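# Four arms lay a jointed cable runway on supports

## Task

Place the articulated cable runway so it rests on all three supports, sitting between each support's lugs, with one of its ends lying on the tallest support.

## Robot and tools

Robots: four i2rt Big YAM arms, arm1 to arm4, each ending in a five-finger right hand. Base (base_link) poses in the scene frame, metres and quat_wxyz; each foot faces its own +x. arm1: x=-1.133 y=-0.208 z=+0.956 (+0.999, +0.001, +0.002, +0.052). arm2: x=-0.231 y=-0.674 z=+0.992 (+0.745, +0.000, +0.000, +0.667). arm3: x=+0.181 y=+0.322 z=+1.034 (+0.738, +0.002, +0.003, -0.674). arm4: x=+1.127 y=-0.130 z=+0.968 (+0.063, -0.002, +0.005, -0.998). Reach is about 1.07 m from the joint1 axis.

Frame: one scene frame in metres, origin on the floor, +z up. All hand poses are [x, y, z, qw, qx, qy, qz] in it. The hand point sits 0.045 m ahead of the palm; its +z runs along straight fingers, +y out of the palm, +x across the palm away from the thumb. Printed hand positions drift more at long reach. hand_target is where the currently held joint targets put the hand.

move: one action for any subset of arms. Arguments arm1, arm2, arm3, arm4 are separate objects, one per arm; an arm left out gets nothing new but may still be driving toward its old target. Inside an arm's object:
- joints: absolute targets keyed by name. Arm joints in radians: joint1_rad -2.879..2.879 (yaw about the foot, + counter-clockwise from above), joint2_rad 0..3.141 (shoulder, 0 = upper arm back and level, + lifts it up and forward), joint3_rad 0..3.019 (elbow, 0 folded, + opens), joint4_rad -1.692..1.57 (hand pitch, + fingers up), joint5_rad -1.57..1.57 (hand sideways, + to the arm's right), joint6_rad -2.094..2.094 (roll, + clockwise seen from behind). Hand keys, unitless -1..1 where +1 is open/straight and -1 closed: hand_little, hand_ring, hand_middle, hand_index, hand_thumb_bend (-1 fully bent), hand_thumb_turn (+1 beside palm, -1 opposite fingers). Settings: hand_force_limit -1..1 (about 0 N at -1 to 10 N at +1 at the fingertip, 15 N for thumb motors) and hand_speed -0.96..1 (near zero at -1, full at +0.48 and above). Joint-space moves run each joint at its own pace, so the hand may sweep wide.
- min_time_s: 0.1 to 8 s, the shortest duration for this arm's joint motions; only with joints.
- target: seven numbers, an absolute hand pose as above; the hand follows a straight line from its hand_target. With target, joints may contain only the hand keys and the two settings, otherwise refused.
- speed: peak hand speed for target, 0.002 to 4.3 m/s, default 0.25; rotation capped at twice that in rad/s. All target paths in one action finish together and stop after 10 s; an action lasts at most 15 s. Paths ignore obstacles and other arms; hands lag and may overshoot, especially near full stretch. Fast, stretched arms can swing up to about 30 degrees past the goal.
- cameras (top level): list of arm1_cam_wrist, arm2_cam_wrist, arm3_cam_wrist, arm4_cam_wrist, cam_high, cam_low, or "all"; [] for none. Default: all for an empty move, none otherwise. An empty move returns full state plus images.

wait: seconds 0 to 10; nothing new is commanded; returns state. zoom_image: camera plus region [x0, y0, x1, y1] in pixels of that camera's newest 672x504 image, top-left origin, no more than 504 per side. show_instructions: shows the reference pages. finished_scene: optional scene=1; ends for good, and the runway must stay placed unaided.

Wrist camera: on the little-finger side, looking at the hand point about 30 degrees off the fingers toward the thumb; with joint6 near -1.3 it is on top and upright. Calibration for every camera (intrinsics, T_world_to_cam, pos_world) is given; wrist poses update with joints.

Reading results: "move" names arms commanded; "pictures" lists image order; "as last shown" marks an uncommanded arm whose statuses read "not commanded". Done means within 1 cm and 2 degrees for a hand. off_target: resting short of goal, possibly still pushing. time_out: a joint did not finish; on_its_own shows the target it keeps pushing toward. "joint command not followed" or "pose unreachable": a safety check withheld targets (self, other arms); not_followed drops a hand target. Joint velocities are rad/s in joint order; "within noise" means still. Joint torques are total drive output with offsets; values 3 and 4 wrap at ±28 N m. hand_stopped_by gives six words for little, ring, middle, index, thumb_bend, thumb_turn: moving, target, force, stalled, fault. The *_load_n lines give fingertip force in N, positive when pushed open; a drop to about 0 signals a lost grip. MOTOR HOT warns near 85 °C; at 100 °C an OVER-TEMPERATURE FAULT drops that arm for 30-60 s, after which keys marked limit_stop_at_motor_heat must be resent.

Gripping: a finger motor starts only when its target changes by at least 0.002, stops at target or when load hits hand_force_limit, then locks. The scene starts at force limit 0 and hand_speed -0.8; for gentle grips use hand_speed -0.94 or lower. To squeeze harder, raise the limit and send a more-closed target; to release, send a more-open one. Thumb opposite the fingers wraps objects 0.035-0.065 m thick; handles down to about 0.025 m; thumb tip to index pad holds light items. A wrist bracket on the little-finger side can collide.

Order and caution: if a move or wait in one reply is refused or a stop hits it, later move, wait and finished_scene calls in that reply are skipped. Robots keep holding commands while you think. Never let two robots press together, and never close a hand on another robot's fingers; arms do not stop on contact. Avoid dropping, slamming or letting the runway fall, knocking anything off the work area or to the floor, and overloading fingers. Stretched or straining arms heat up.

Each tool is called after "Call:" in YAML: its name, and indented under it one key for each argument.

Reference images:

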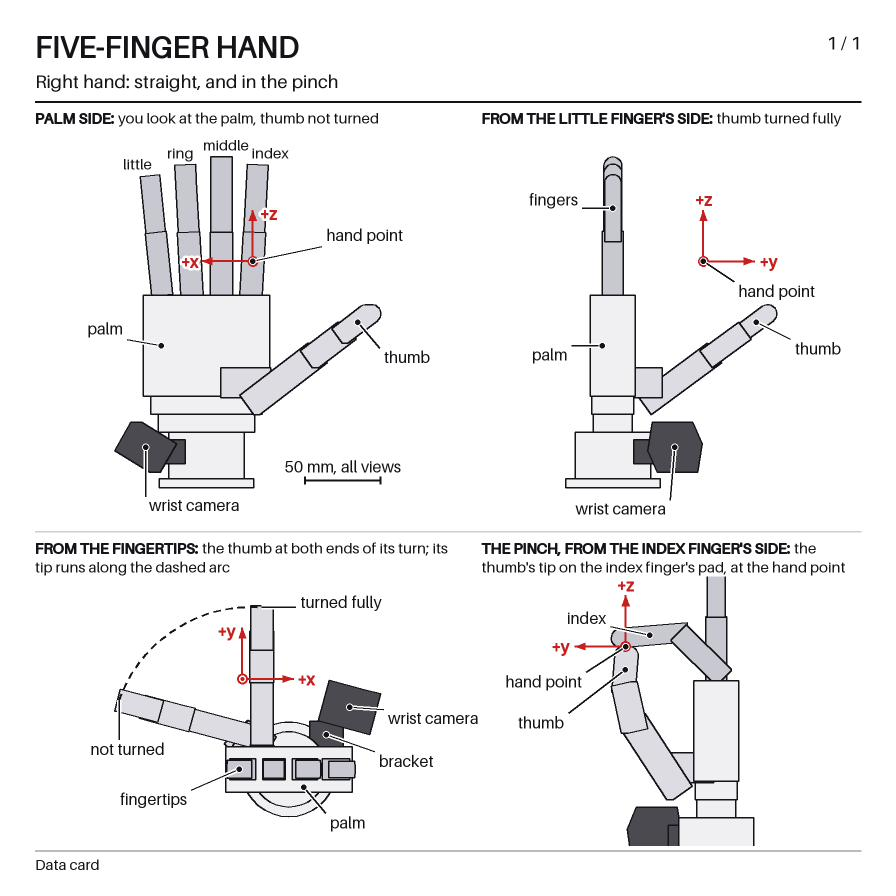

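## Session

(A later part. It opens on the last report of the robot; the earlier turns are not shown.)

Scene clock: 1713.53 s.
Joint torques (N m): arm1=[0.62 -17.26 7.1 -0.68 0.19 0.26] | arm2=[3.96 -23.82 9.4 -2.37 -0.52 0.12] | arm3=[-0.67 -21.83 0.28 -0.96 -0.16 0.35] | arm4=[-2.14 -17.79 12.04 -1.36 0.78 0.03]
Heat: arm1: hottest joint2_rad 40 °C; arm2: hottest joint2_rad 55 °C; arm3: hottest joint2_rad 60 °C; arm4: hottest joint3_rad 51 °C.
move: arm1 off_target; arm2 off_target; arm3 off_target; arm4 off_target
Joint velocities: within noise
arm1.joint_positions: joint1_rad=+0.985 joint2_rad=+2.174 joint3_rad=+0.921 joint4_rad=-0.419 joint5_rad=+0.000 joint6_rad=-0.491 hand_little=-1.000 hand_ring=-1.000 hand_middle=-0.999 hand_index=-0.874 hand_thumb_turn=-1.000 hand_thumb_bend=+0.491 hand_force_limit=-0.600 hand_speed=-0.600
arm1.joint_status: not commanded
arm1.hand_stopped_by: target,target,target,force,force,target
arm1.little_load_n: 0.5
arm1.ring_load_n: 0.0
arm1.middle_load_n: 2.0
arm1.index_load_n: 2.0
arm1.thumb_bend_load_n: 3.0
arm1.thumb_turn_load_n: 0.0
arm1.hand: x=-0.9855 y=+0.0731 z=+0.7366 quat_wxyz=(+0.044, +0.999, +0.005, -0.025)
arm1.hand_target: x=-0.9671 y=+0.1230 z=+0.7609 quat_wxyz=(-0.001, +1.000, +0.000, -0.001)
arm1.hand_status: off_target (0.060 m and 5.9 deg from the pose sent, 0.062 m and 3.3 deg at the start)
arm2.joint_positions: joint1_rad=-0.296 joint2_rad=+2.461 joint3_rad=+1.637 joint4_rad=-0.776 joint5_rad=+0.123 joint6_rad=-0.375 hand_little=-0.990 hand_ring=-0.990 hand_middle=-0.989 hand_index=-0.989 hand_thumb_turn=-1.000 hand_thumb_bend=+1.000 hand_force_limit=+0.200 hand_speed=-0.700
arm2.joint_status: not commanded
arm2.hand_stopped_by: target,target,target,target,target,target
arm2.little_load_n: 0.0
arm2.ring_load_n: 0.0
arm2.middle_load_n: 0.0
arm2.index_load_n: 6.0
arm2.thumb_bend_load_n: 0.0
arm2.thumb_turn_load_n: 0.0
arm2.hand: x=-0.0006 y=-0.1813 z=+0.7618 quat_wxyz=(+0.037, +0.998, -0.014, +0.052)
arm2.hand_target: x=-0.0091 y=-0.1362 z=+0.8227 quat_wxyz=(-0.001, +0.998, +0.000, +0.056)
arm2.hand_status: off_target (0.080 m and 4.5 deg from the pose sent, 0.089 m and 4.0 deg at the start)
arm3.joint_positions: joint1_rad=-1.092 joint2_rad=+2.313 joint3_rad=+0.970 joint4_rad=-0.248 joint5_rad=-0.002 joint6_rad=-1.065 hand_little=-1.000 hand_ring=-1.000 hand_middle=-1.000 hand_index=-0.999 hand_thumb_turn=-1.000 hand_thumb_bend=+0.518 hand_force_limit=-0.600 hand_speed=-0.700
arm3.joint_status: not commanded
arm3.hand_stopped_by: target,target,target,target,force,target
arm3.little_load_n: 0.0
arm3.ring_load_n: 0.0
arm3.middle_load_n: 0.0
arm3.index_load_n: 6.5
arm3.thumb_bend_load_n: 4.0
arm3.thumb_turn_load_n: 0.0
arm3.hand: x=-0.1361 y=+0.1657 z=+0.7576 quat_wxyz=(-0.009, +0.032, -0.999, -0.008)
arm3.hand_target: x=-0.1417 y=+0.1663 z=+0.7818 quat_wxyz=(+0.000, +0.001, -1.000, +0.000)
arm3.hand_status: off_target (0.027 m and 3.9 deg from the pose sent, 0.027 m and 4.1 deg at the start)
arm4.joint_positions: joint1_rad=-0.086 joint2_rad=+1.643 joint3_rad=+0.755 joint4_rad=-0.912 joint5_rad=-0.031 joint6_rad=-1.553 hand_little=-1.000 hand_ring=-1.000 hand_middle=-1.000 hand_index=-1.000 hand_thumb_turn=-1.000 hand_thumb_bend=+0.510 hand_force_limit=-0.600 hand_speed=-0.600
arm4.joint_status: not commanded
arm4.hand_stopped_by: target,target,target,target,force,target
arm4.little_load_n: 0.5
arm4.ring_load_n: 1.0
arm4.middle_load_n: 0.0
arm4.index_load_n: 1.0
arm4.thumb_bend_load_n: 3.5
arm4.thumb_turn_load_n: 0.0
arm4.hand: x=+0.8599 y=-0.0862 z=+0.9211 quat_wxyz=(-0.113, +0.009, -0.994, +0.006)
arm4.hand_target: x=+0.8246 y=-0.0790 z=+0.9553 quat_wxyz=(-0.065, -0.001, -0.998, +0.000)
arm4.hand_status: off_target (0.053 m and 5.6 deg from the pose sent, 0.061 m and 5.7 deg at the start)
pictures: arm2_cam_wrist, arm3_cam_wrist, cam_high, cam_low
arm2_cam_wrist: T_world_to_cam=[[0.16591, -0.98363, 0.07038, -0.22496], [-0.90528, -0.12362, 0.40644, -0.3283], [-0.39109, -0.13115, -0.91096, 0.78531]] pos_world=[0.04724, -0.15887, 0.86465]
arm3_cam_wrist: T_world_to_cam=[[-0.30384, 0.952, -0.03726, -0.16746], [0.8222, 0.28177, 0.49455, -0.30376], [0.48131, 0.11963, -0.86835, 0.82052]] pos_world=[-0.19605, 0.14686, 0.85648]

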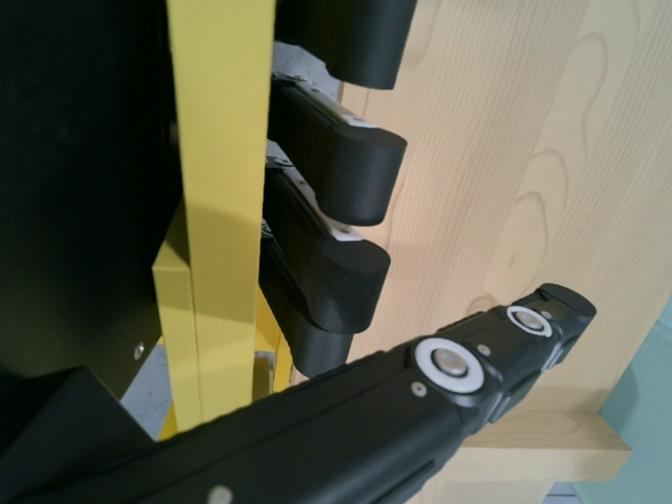

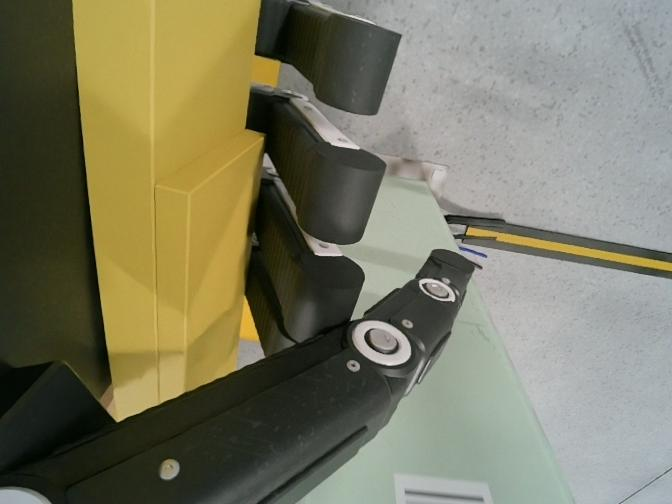

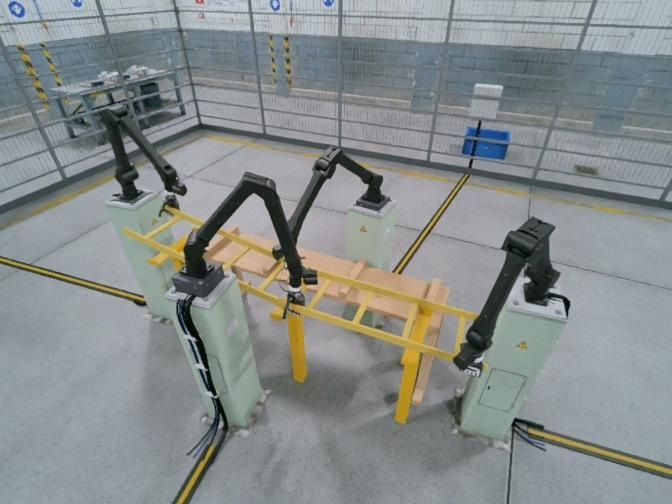

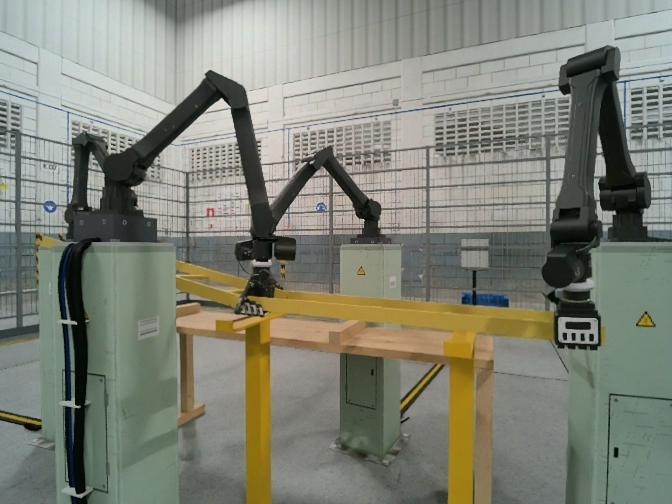

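Call:
move:
  arm1: {"target":[-0.966,0.100,0.790,0,1,0,0],"speed":0.03}
  arm2: {"target":[-0.008,-0.133,0.862,0,0.9984,0,0.0567],"speed":0.03}
  arm3: {"target":[-0.142,0.166,0.810,0,0,1,0],"speed":0.03}
  arm4: {"target":[0.822,-0.079,0.980,0.065,0,0.9979,0],"speed":0.03}
  cameras: ["cam_high","cam_low","arm3_cam_wrist","arm2_cam_wrist"]

Call:
zoom_image:
  camera: "cam_high"
  region: [395, 285, 455, 325]

Call:
zoom_image:
  camera: "cam_high"
  region: [390, 335, 450, 375]

Call:
zoom_image:
  camera: "cam_low"
  region: [440, 290, 500, 350]

Call:
zoom_image:
  camera: "arm2_cam_wrist"
  region: [130, 260, 330, 440]

Scene clock: 1731.10 s.
Joint torques (N m): arm1=[-1.2 -19.19 3.3 -1.07 0.78 0] | arm2=[4.07 -26.05 8.29 -2.69 -0.51 0.14] | arm3=[0.03 -22.12 0.98 -1.84 -0.12 0.36] | arm4=[-1.96 -17.73 13.53 -1.48 0.75 -0.02]
Heat: arm1: hottest joint2_rad 39 °C; arm2: hottest joint2_rad 57 °C; arm3: hottest joint2_rad 60 °C; arm4: hottest joint3_rad 52 °C.
move: arm1 off_target; arm2 off_target; arm3 off_target; arm4 off_target
Joint velocities: within noise
arm1.joint_positions: joint1_rad=+0.985 joint2_rad=+2.103 joint3_rad=+0.897 joint4_rad=-0.429 joint5_rad=-0.011 joint6_rad=-0.491 hand_little=-1.000 hand_ring=-1.000 hand_middle=-0.999 hand_index=-0.874 hand_thumb_turn=-1.000 hand_thumb_bend=+0.491 hand_force_limit=-0.600 hand_speed=-0.600
arm1.joint_status: not commanded
arm1.hand_stopped_by: target,target,target,force,force,target
arm1.little_load_n: 0.0
arm1.ring_load_n: 0.0
arm1.middle_load_n: 2.0
arm1.index_load_n: 1.5
arm1.thumb_bend_load_n: 2.5
arm1.thumb_turn_load_n: 0.0
arm1.hand: x=-0.9844 y=+0.0797 z=+0.7576 quat_wxyz=(+0.025, +0.999, +0.005, -0.022)
arm1.hand_target: x=-0.9669 y=+0.0989 z=+0.7876 quat_wxyz=(+0.000, +1.000, +0.000, +0.000)
arm1.hand_status: off_target (0.042 m and 3.9 deg from the pose sent, 0.063 m and 5.9 deg at the start)
arm2.joint_positions: joint1_rad=-0.293 joint2_rad=+2.436 joint3_rad=+1.648 joint4_rad=-0.823 joint5_rad=+0.123 joint6_rad=-0.369 hand_little=-0.990 hand_ring=-0.990 hand_middle=-0.989 hand_index=-0.989 hand_thumb_turn=-1.000 hand_thumb_bend=+1.000 hand_force_limit=+0.200 hand_speed=-0.700
arm2.joint_status: not commanded
arm2.hand_stopped_by: target,target,target,target,target,target
arm2.little_load_n: 0.0
arm2.ring_load_n: 0.0
arm2.middle_load_n: 0.5
arm2.index_load_n: 5.0
arm2.thumb_bend_load_n: -0.5
arm2.thumb_turn_load_n: 0.0
arm2.hand: x=-0.0013 y=-0.1786 z=+0.7806 quat_wxyz=(+0.042, +0.998, -0.016, +0.049)
arm2.hand_target: x=-0.0090 y=-0.1368 z=+0.8568 quat_wxyz=(-0.001, +0.998, +0.000, +0.056)
arm2.hand_status: off_target (0.094 m and 5.2 deg from the pose sent, 0.111 m and 4.5 deg at the start; pose on its path clipped on 3 of 55 steps)
arm3.joint_positions: joint1_rad=-1.099 joint2_rad=+2.251 joint3_rad=+0.941 joint4_rad=-0.274 joint5_rad=-0.002 joint6_rad=-1.070 hand_little=-1.000 hand_ring=-1.000 hand_middle=-1.000 hand_index=-0.999 hand_thumb_turn=-1.000 hand_thumb_bend=+0.518 hand_force_limit=-0.600 hand_speed=-0.700
arm3.joint_status: not commanded
arm3.hand_stopped_by: target,target,target,target,force,target
arm3.little_load_n: 0.0
arm3.ring_load_n: 0.0
arm3.middle_load_n: 0.0
arm3.index_load_n: 6.5
arm3.thumb_bend_load_n: 4.0
arm3.thumb_turn_load_n: 0.0
arm3.hand: x=-0.1364 y=+0.1687 z=+0.7787 quat_wxyz=(-0.006, +0.031, -0.999, -0.006)
arm3.hand_target: x=-0.1416 y=+0.1665 z=+0.8071 quat_wxyz=(+0.000, +0.001, -1.000, +0.000)
arm3.hand_status: off_target (0.032 m and 3.7 deg from the pose sent, 0.053 m and 3.9 deg at the start)
arm4.joint_positions: joint1_rad=-0.087 joint2_rad=+1.592 joint3_rad=+0.765 joint4_rad=-0.985 joint5_rad=-0.030 joint6_rad=-1.555 hand_little=-1.000 hand_ring=-1.000 hand_middle=-1.000 hand_index=-1.000 hand_thumb_turn=-1.000 hand_thumb_bend=+0.510 hand_force_limit=-0.600 hand_speed=-0.600
arm4.joint_status: not commanded
arm4.hand_stopped_by: target,target,target,target,force,target
arm4.little_load_n: 0.5
arm4.ring_load_n: 0.5
arm4.middle_load_n: 0.5
arm4.index_load_n: 1.0
arm4.thumb_bend_load_n: 3.0
arm4.thumb_turn_load_n: 0.0
arm4.hand: x=+0.8643 y=-0.0858 z=+0.9419 quat_wxyz=(-0.118, +0.009, -0.993, +0.006)
arm4.hand_target: x=+0.8251 y=-0.0789 z=+0.9786 quat_wxyz=(-0.065, -0.001, -0.998, -0.001)
arm4.hand_status: off_target (0.057 m and 6.3 deg from the pose sent, 0.070 m and 5.6 deg at the start)
pictures: arm2_cam_wrist, arm3_cam_wrist, cam_high, cam_low
arm2_cam_wrist: T_world_to_cam=[[0.16282, -0.98346, 0.0793, -0.23041], [-0.90392, -0.11647, 0.41154, -0.33889], [-0.3955, -0.13869, -0.90793, 0.79886]] pos_world=[0.04714, -0.15528, 0.88305]
arm3_cam_wrist: T_world_to_cam=[[-0.30222, 0.95244, -0.03899, -0.16817], [0.82526, 0.28189, 0.48937, -0.31041], [0.47708, 0.11572, -0.87121, 0.84094]] pos_world=[-0.19585, 0.15035, 0.87798]

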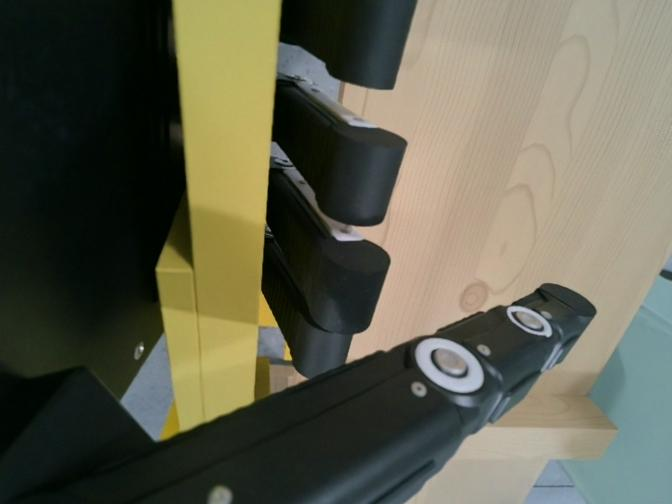

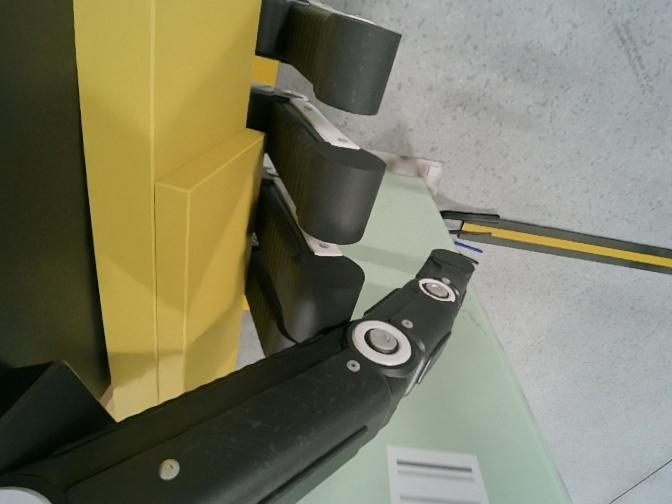

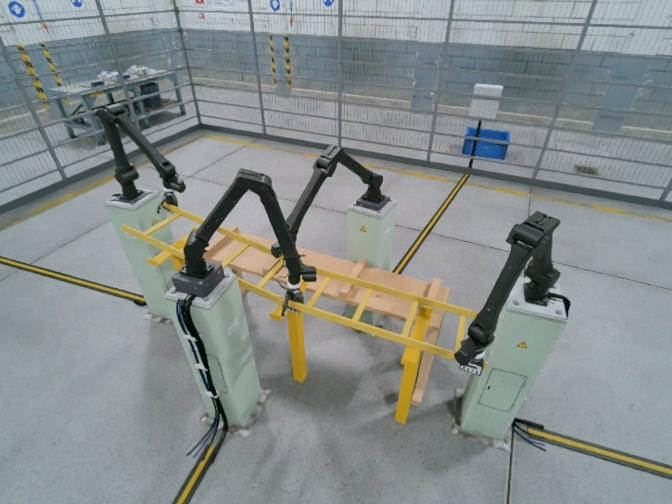

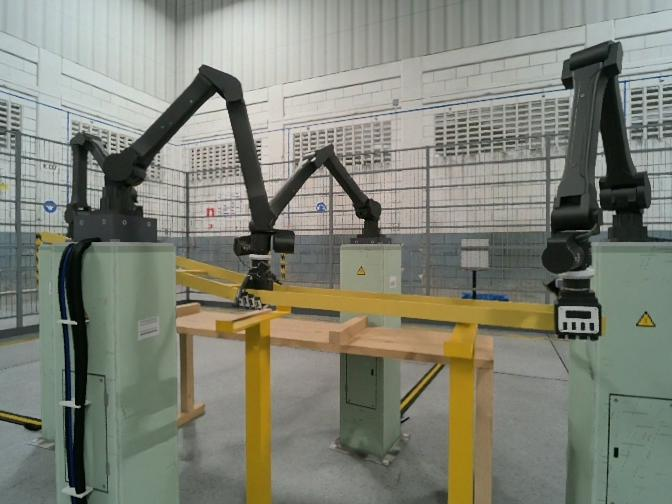

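Scaled by 8.400 from the camera's image (finer frame: 960x720).

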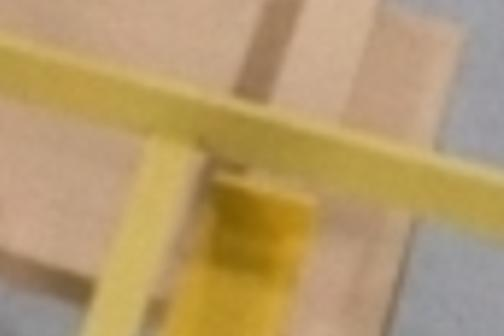

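Scaled by 8.400 from the camera's image (finer frame: 960x720).

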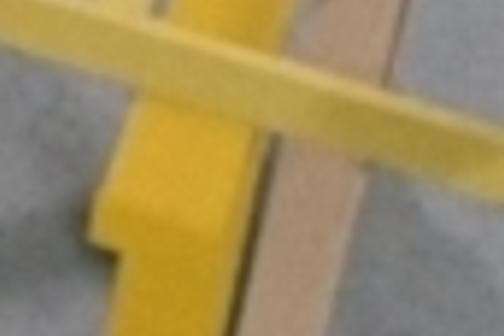

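Scaled by 8.400 from the camera's image (finer frame: 960x720).

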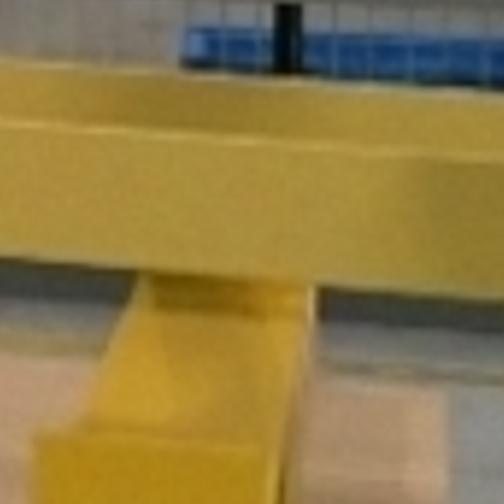

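Scaled by 2.520 from the camera's image (finer frame: 960x720).

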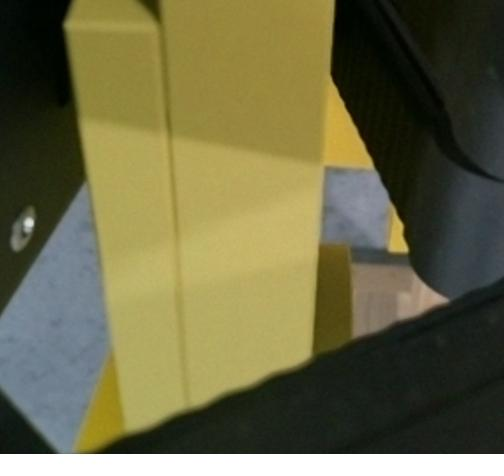

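Call:
move:
  arm1: {"target":[-0.966,0.130,0.790,0,1,0,0],"speed":0.03}
  arm2: {"target":[-0.008,-0.128,0.862,0,0.9984,0,0.0567],"speed":0.03}
  arm3: {"target":[-0.142,0.171,0.810,0,0,1,0],"speed":0.03}
  arm4: {"target":[0.822,-0.087,0.980,0.065,0,0.9979,0],"speed":0.03}
  cameras: ["cam_high","cam_low","arm3_cam_wrist","arm2_cam_wrist"]

Call:
zoom_image:
  camera: "cam_high"
  region: [395, 285, 455, 325]

Call:
zoom_image:
  camera: "cam_high"
  region: [390, 335, 450, 375]

Call:
zoom_image:
  camera: "cam_low"
  region: [440, 290, 500, 350]

Call:
zoom_image:
  camera: "arm2_cam_wrist"
  region: [130, 260, 330, 440]

Call:
zoom_image:
  camera: "arm3_cam_wrist"
  region: [60, 180, 420, 440]

Scene clock: 1779.27 s.
Joint torques (N m): arm1=[0.03 -17.14 6.8 -1.05 0.74 0.11] | arm2=[3.14 -24.7 9.03 -2.69 -0.43 0.02] | arm3=[0.32 -22.18 0.95 -1.63 -0.14 0.29] | arm4=[-0.5 -18.14 13.46 -1.48 0.58 0.08]
Heat: arm1: hottest joint2_rad 40 °C; arm2: hottest joint2_rad 55 °C; arm3: hottest joint2_rad 58 °C; arm4: hottest joint3_rad 60 °C.
move: arm1 off_target; arm2 off_target; arm3 off_target; arm4 off_target
Joint velocities: within noise
arm1.joint_positions: joint1_rad=+1.003 joint2_rad=+2.103 joint3_rad=+0.939 joint4_rad=-0.480 joint5_rad=-0.011 joint6_rad=-0.471 hand_little=-1.000 hand_ring=-1.000 hand_middle=-0.999 hand_index=-0.874 hand_thumb_turn=-1.000 hand_thumb_bend=+0.491 hand_force_limit=-0.600 hand_speed=-0.600
arm1.joint_status: not commanded
arm1.hand_stopped_by: target,target,target,force,force,target
arm1.little_load_n: 0.0
arm1.ring_load_n: 0.0
arm1.middle_load_n: 2.0
arm1.index_load_n: 1.0
arm1.thumb_bend_load_n: 3.0
arm1.thumb_turn_load_n: 0.0
arm1.hand: x=-0.9850 y=+0.0942 z=+0.7645 quat_wxyz=(+0.030, +0.999, +0.003, -0.023)
arm1.hand_target: x=-0.9669 y=+0.1286 z=+0.7898 quat_wxyz=(+0.000, +1.000, +0.000, +0.000)
arm1.hand_status: off_target (0.048 m and 4.4 deg from the pose sent, 0.062 m and 3.9 deg at the start)
arm2.joint_positions: joint1_rad=-0.287 joint2_rad=+2.436 joint3_rad=+1.663 joint4_rad=-0.836 joint5_rad=+0.122 joint6_rad=-0.362 hand_little=-0.990 hand_ring=-0.990 hand_middle=-0.989 hand_index=-0.989 hand_thumb_turn=-1.000 hand_thumb_bend=+1.000 hand_force_limit=+0.200 hand_speed=-0.700
arm2.joint_status: not commanded
arm2.hand_stopped_by: target,target,target,target,target,target
arm2.little_load_n: 0.0
arm2.ring_load_n: 0.0
arm2.middle_load_n: 0.0
arm2.index_load_n: 5.0
arm2.thumb_bend_load_n: 0.0
arm2.thumb_turn_load_n: 0.0
arm2.hand: x=-0.0032 y=-0.1727 z=+0.7844 quat_wxyz=(+0.040, +0.998, -0.016, +0.049)
arm2.hand_target: x=-0.0091 y=-0.1315 z=+0.8577 quat_wxyz=(-0.001, +0.998, +0.000, +0.057)
arm2.hand_status: off_target (0.090 m and 5.0 deg from the pose sent, 0.096 m and 5.2 deg at the start)
arm3.joint_positions: joint1_rad=-1.113 joint2_rad=+2.248 joint3_rad=+0.933 joint4_rad=-0.274 joint5_rad=-0.002 joint6_rad=-1.071 hand_little=-1.000 hand_ring=-1.000 hand_middle=-1.000 hand_index=-0.999 hand_thumb_turn=-1.000 hand_thumb_bend=+0.518 hand_force_limit=-0.600 hand_speed=-0.700
arm3.joint_status: not commanded
arm3.hand_stopped_by: target,target,target,target,force,target
arm3.little_load_n: 0.0
arm3.ring_load_n: 0.0
arm3.middle_load_n: 0.0
arm3.index_load_n: 7.0
arm3.thumb_bend_load_n: 4.0
arm3.thumb_turn_load_n: 0.0
arm3.hand: x=-0.1355 y=+0.1751 z=+0.7795 quat_wxyz=(-0.008, +0.024, -1.000, -0.007)
arm3.hand_target: x=-0.1416 y=+0.1715 z=+0.8073 quat_wxyz=(+0.000, +0.000, -1.000, +0.000)
arm3.hand_status: off_target (0.031 m and 3.0 deg from the pose sent, 0.032 m and 3.7 deg at the start)
arm4.joint_positions: joint1_rad=-0.087 joint2_rad=+1.592 joint3_rad=+0.768 joint4_rad=-0.985 joint5_rad=-0.031 joint6_rad=-1.548 hand_little=-1.000 hand_ring=-1.000 hand_middle=-1.000 hand_index=-1.000 hand_thumb_turn=-1.000 hand_thumb_bend=+0.510 hand_force_limit=-0.600 hand_speed=-0.600
arm4.joint_status: not commanded
arm4.hand_stopped_by: target,target,target,target,force,target
arm4.little_load_n: 0.0
arm4.ring_load_n: 0.0
arm4.middle_load_n: 0.5
arm4.index_load_n: 1.0
arm4.thumb_bend_load_n: 3.5
arm4.thumb_turn_load_n: 0.0
arm4.hand: x=+0.8633 y=-0.0862 z=+0.9424 quat_wxyz=(-0.117, +0.006, -0.993, +0.006)
arm4.hand_target: x=+0.8249 y=-0.0868 z=+0.9783 quat_wxyz=(-0.065, +0.000, -0.998, +0.001)
arm4.hand_status: off_target (0.056 m and 6.1 deg from the pose sent, 0.057 m and 6.3 deg at the start)
pictures: arm2_cam_wrist, arm3_cam_wrist, cam_high, cam_low
arm2_cam_wrist: T_world_to_cam=[[0.16174, -0.98388, 0.07629, -0.22224], [-0.90402, -0.11673, 0.41124, -0.34141], [-0.3957, -0.13549, -0.90833, 0.80322]] pos_world=[0.04514, -0.14968, 0.88695]
arm3_cam_wrist: T_world_to_cam=[[-0.28933, 0.95649, -0.03774, -0.17392], [0.82709, 0.26965, 0.49316, -0.31393], [0.48188, 0.11147, -0.86912, 0.84019]] pos_world=[-0.19554, 0.15735, 0.87848]

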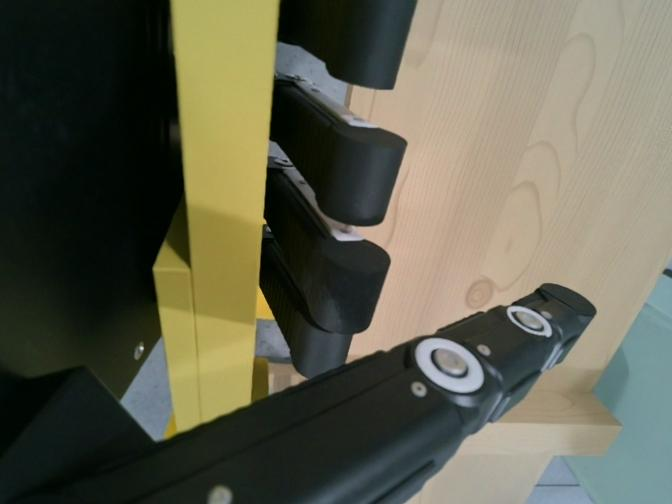

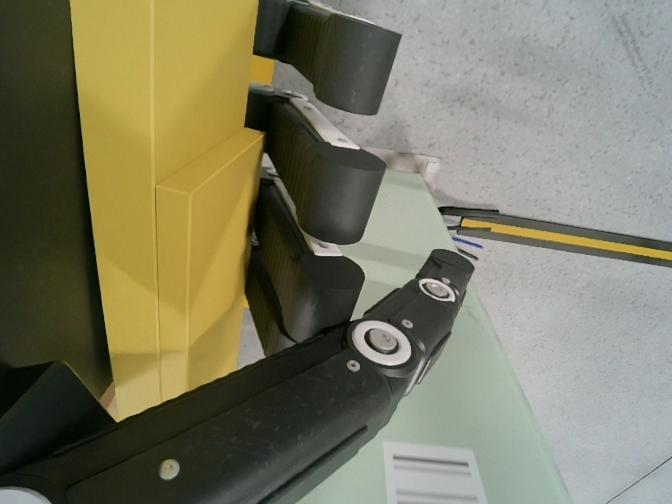

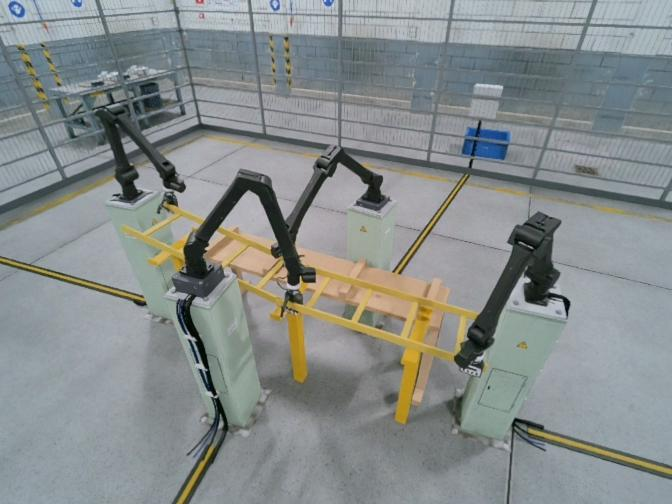

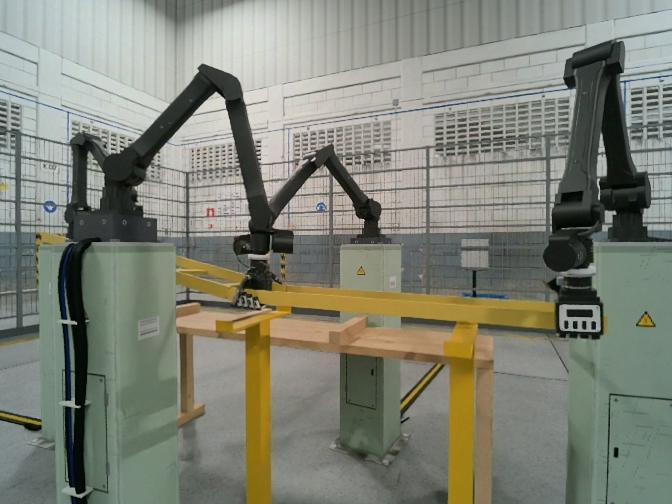

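Scaled by 8.400 from the camera's image (finer frame: 960x720).

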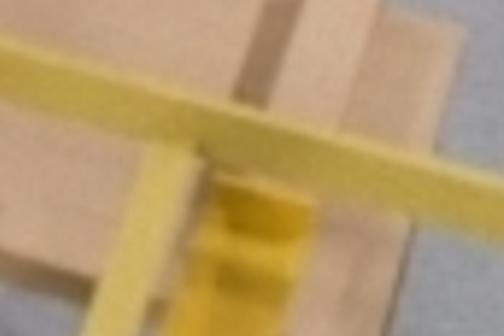

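Scaled by 8.400 from the camera's image (finer frame: 960x720).

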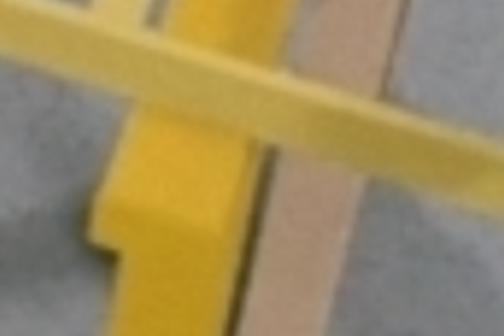

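Scaled by 8.400 from the camera's image (finer frame: 960x720).

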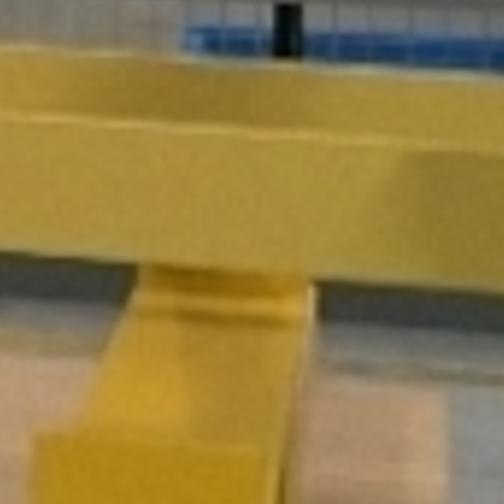

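Scaled by 2.520 from the camera's image (finer frame: 960x720).

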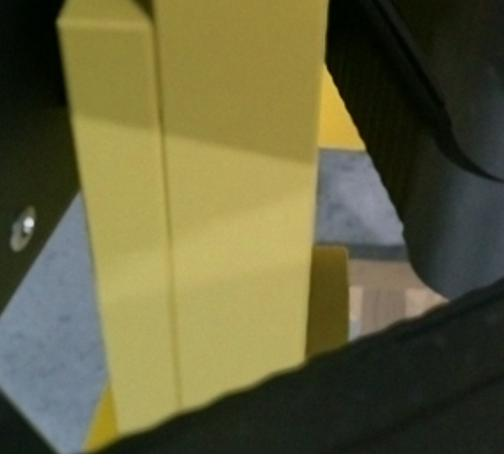

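Scaled by 1.400 from the camera's image (finer frame: 960x720).

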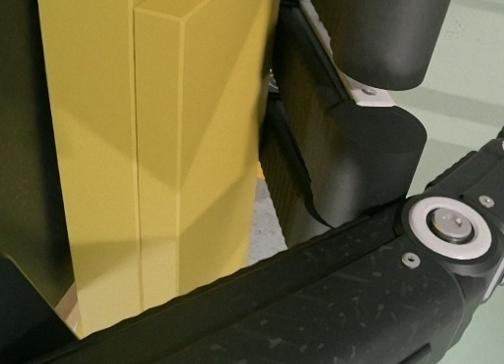

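Call:
move:
  arm1: {"target":[-0.966,0.155,0.790,0,1,0,0],"speed":0.03}
  arm4: {"target":[0.822,-0.102,0.980,0.065,0,0.9979,0],"speed":0.03}
  cameras: ["cam_high","cam_low","arm3_cam_wrist","arm2_cam_wrist"]

Call:
zoom_image:
  camera: "cam_high"
  region: [395, 285, 455, 325]

Call:
zoom_image:
  camera: "cam_high"
  region: [390, 335, 450, 375]

Call:
zoom_image:
  camera: "cam_low"
  region: [440, 290, 500, 350]

Call:
zoom_image:
  camera: "cam_high"
  region: [125, 195, 225, 275]

Scene clock: 1815.60 s.
Joint torques (N m): arm1=[0.26 -17.49 7.88 -0.9 0.58 0.08] | arm2=[3.08 -25.35 8.85 -2.47 -0.35 -0.03] | arm3=[0.32 -22.12 1.28 -1.61 -0.15 0.18] | arm4=[-0.21 -16.97 13.09 -1.13 0.72 0.14]
Heat: arm1: hottest joint2_rad 40 °C; arm2: hottest joint2_rad 56 °C; arm3: hottest joint2_rad 62 °C; arm4: hottest joint3_rad 55 °C.
move: arm1 off_target; arm4 off_target
Joint velocities: within noise
arm1.joint_positions: joint1_rad=+1.022 joint2_rad=+2.129 joint3_rad=+1.001 joint4_rad=-0.524 joint5_rad=-0.008 joint6_rad=-0.444 hand_little=-1.000 hand_ring=-1.000 hand_middle=-0.999 hand_index=-0.874 hand_thumb_turn=-1.000 hand_thumb_bend=+0.491 hand_force_limit=-0.600 hand_speed=-0.600
arm1.joint_status: not commanded
arm1.hand_stopped_by: target,target,target,force,force,target
arm1.little_load_n: 0.0
arm1.ring_load_n: 0.0
arm1.middle_load_n: 2.0
arm1.index_load_n: 1.0
arm1.thumb_bend_load_n: 3.0
arm1.thumb_turn_load_n: 0.0
arm1.hand: x=-0.9842 y=+0.1138 z=+0.7644 quat_wxyz=(+0.034, +0.999, +0.000, -0.023)
arm1.hand_target: x=-0.9670 y=+0.1536 z=+0.7906 quat_wxyz=(-0.001, +1.000, +0.000, +0.000)
arm1.hand_status: off_target (0.052 m and 4.7 deg from the pose sent, 0.068 m and 4.4 deg at the start)
arm2, arm3: as last shown
arm2.joint_positions: joint1_rad=-0.283 joint2_rad=+2.436 joint3_rad=+1.663 joint4_rad=-0.837 joint5_rad=+0.119 joint6_rad=-0.359 hand_little=-0.990 hand_ring=-0.990 hand_middle=-0.989 hand_index=-0.989 hand_thumb_turn=-1.000 hand_thumb_bend=+1.000 hand_force_limit=+0.200 hand_speed=-0.700
arm2.ring_load_n: 0.5
arm2.hand: x=-0.0063 y=-0.1717 z=+0.7845 quat_wxyz=(+0.040, +0.998, -0.016, +0.048)
arm2.hand_target: x=-0.0089 y=-0.1316 z=+0.8577 quat_wxyz=(-0.001, +0.998, +0.000, +0.057)
arm3.joint_positions: joint1_rad=-1.116 joint2_rad=+2.248 joint3_rad=+0.929 joint4_rad=-0.274 joint5_rad=-0.002 joint6_rad=-1.059 hand_little=-1.000 hand_ring=-1.000 hand_middle=-1.000 hand_index=-0.999 hand_thumb_turn=-1.000 hand_thumb_bend=+0.518 hand_force_limit=-0.600 hand_speed=-0.700
arm3.little_load_n: 0.5
arm3.hand: x=-0.1329 y=+0.1773 z=+0.7794 quat_wxyz=(-0.010, +0.016, -1.000, -0.008)
arm3.hand_target: x=-0.1416 y=+0.1715 z=+0.8072 quat_wxyz=(+0.000, +0.000, -1.000, +0.000)
arm4.joint_positions: joint1_rad=-0.043 joint2_rad=+1.592 joint3_rad=+0.776 joint4_rad=-0.985 joint5_rad=-0.039 joint6_rad=-1.506 hand_little=-1.000 hand_ring=-1.000 hand_middle=-1.000 hand_index=-1.000 hand_thumb_turn=-1.000 hand_thumb_bend=+0.510 hand_force_limit=-0.600 hand_speed=-0.600
arm4.joint_status: not commanded
arm4.hand_stopped_by: target,target,target,target,force,target
arm4.little_load_n: 0.0
arm4.ring_load_n: 0.5
arm4.middle_load_n: 0.5
arm4.index_load_n: 0.5
arm4.thumb_bend_load_n: 3.5
arm4.thumb_turn_load_n: 0.0
arm4.hand: x=+0.8599 y=-0.1010 z=+0.9439 quat_wxyz=(-0.113, +0.006, -0.994, +0.005)
arm4.hand_target: x=+0.8246 y=-0.1018 z=+0.9783 quat_wxyz=(-0.065, +0.000, -0.998, +0.000)
arm4.hand_status: off_target (0.052 m and 5.7 deg from the pose sent, 0.058 m and 6.1 deg at the start)
pictures: arm2_cam_wrist, arm3_cam_wrist, cam_high, cam_low
arm2_cam_wrist: T_world_to_cam=[[0.16296, -0.98372, 0.07579, -0.22037], [-0.90297, -0.11774, 0.41327, -0.34578], [-0.39761, -0.13578, -0.90745, 0.80141]] pos_world=[0.04234, -0.14868, 0.88684]
arm3_cam_wrist: T_world_to_cam=[[-0.27382, 0.96109, -0.03647, -0.17491], [0.82963, 0.25521, 0.49657, -0.31626], [0.48656, 0.10571, -0.86723, 0.83879]] pos_world=[-0.19363, 0.16014, 0.87809]

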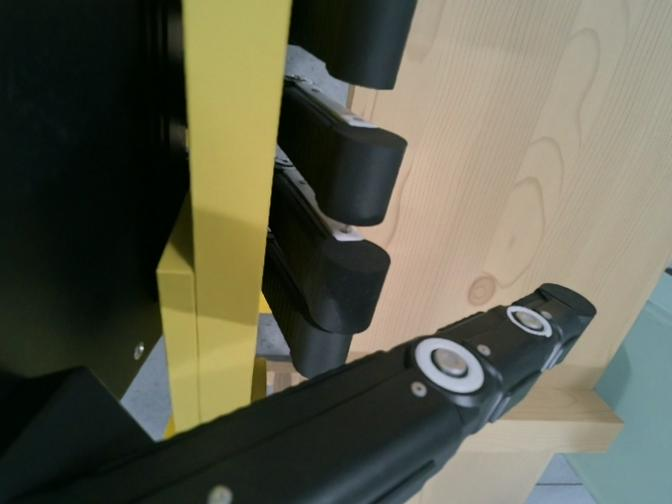

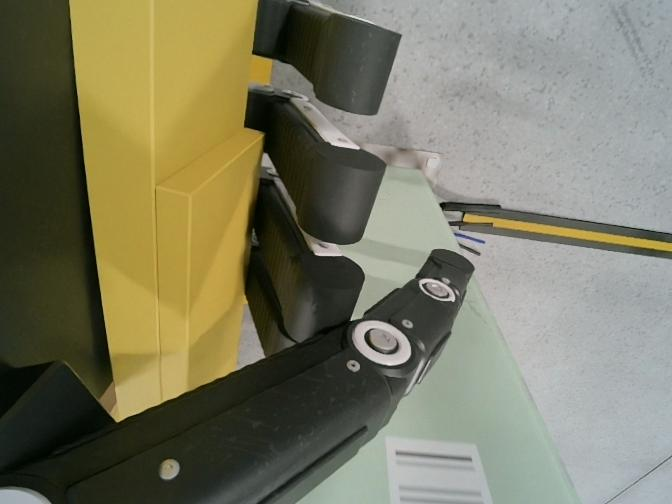

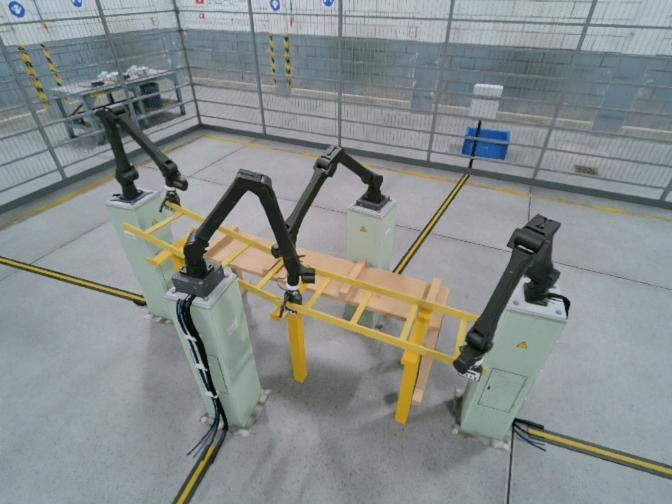

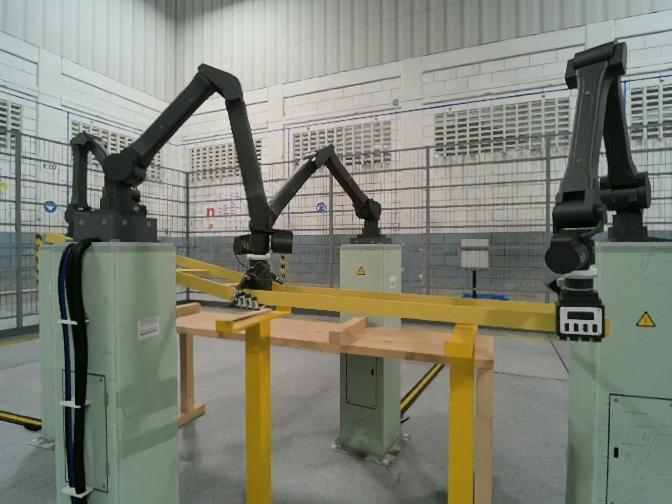

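Scaled by 8.400 from the camera's image (finer frame: 960x720).

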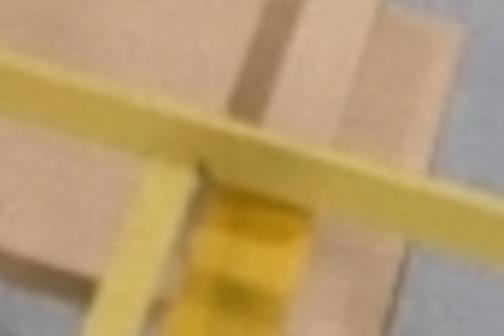

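Scaled by 8.400 from the camera's image (finer frame: 960x720).

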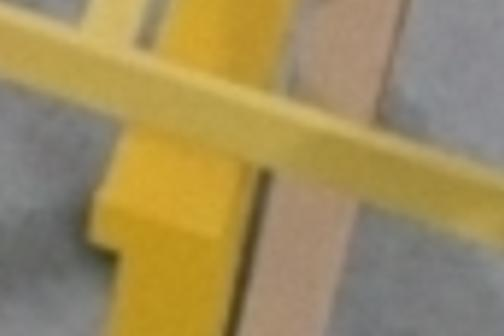

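Scaled by 8.400 from the camera's image (finer frame: 960x720).

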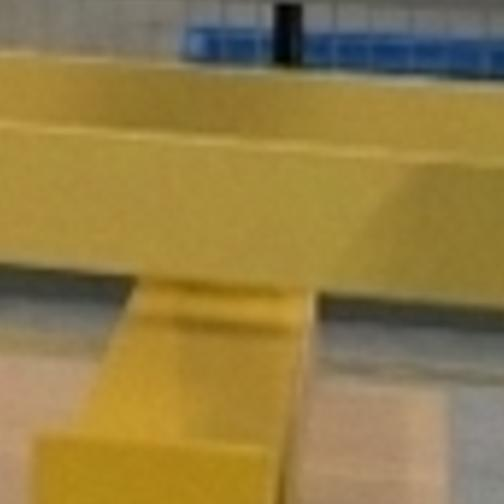

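Scaled by 5.040 from the camera's image (finer frame: 960x720).

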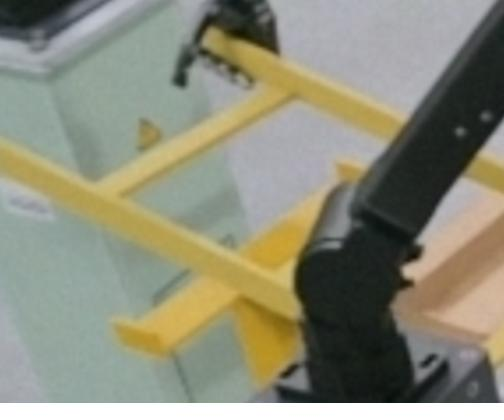

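Call:
zoom_image:
  camera: "cam_high"
  region: [115, 195, 205, 275]

Scaled by 5.600 from the camera's image (finer frame: 960x720).

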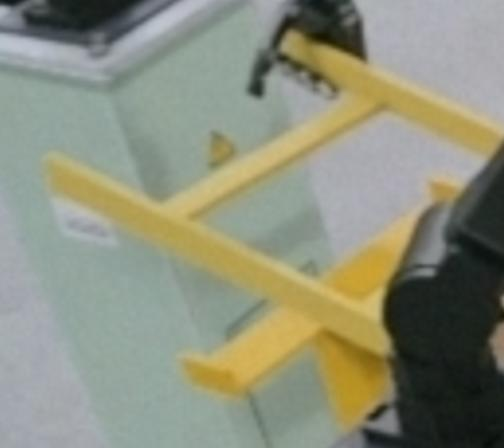

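Call:
zoom_image:
  camera: "cam_high"
  region: [255, 270, 315, 330]

Call:
zoom_image:
  camera: "cam_low"
  region: [205, 270, 285, 340]

Call:
zoom_image:
  camera: "arm2_cam_wrist"
  region: [130, 260, 330, 440]

Call:
zoom_image:
  camera: "arm3_cam_wrist"
  region: [220, 260, 420, 400]

Scaled by 8.400 from the camera's image (finer frame: 960x720).

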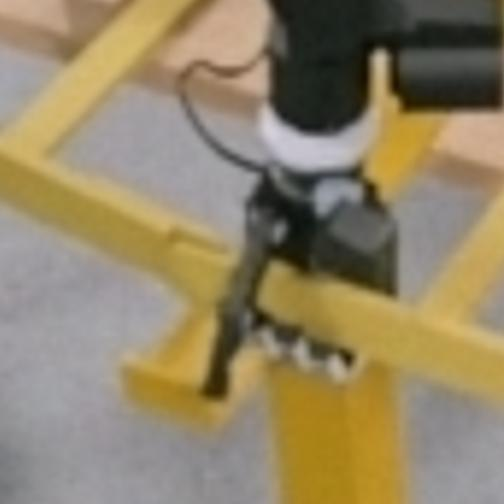

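Scaled by 6.300 from the camera's image (finer frame: 960x720).

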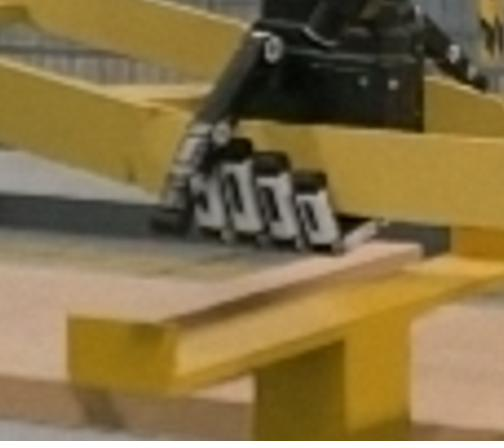

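Scaled by 2.520 from the camera's image (finer frame: 960x720).

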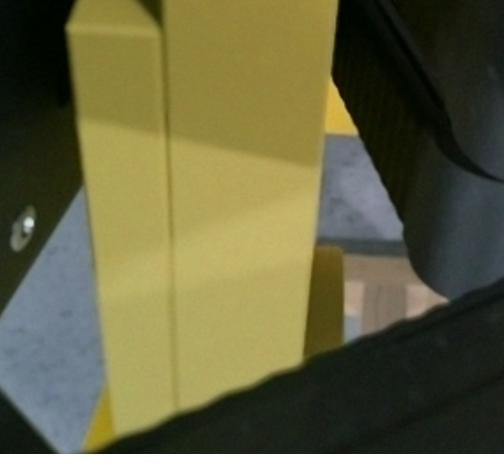

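Scaled by 2.520 from the camera's image (finer frame: 960x720).

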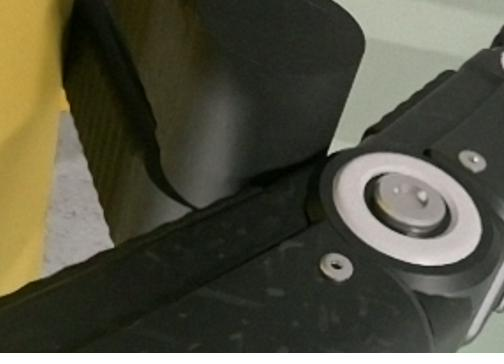

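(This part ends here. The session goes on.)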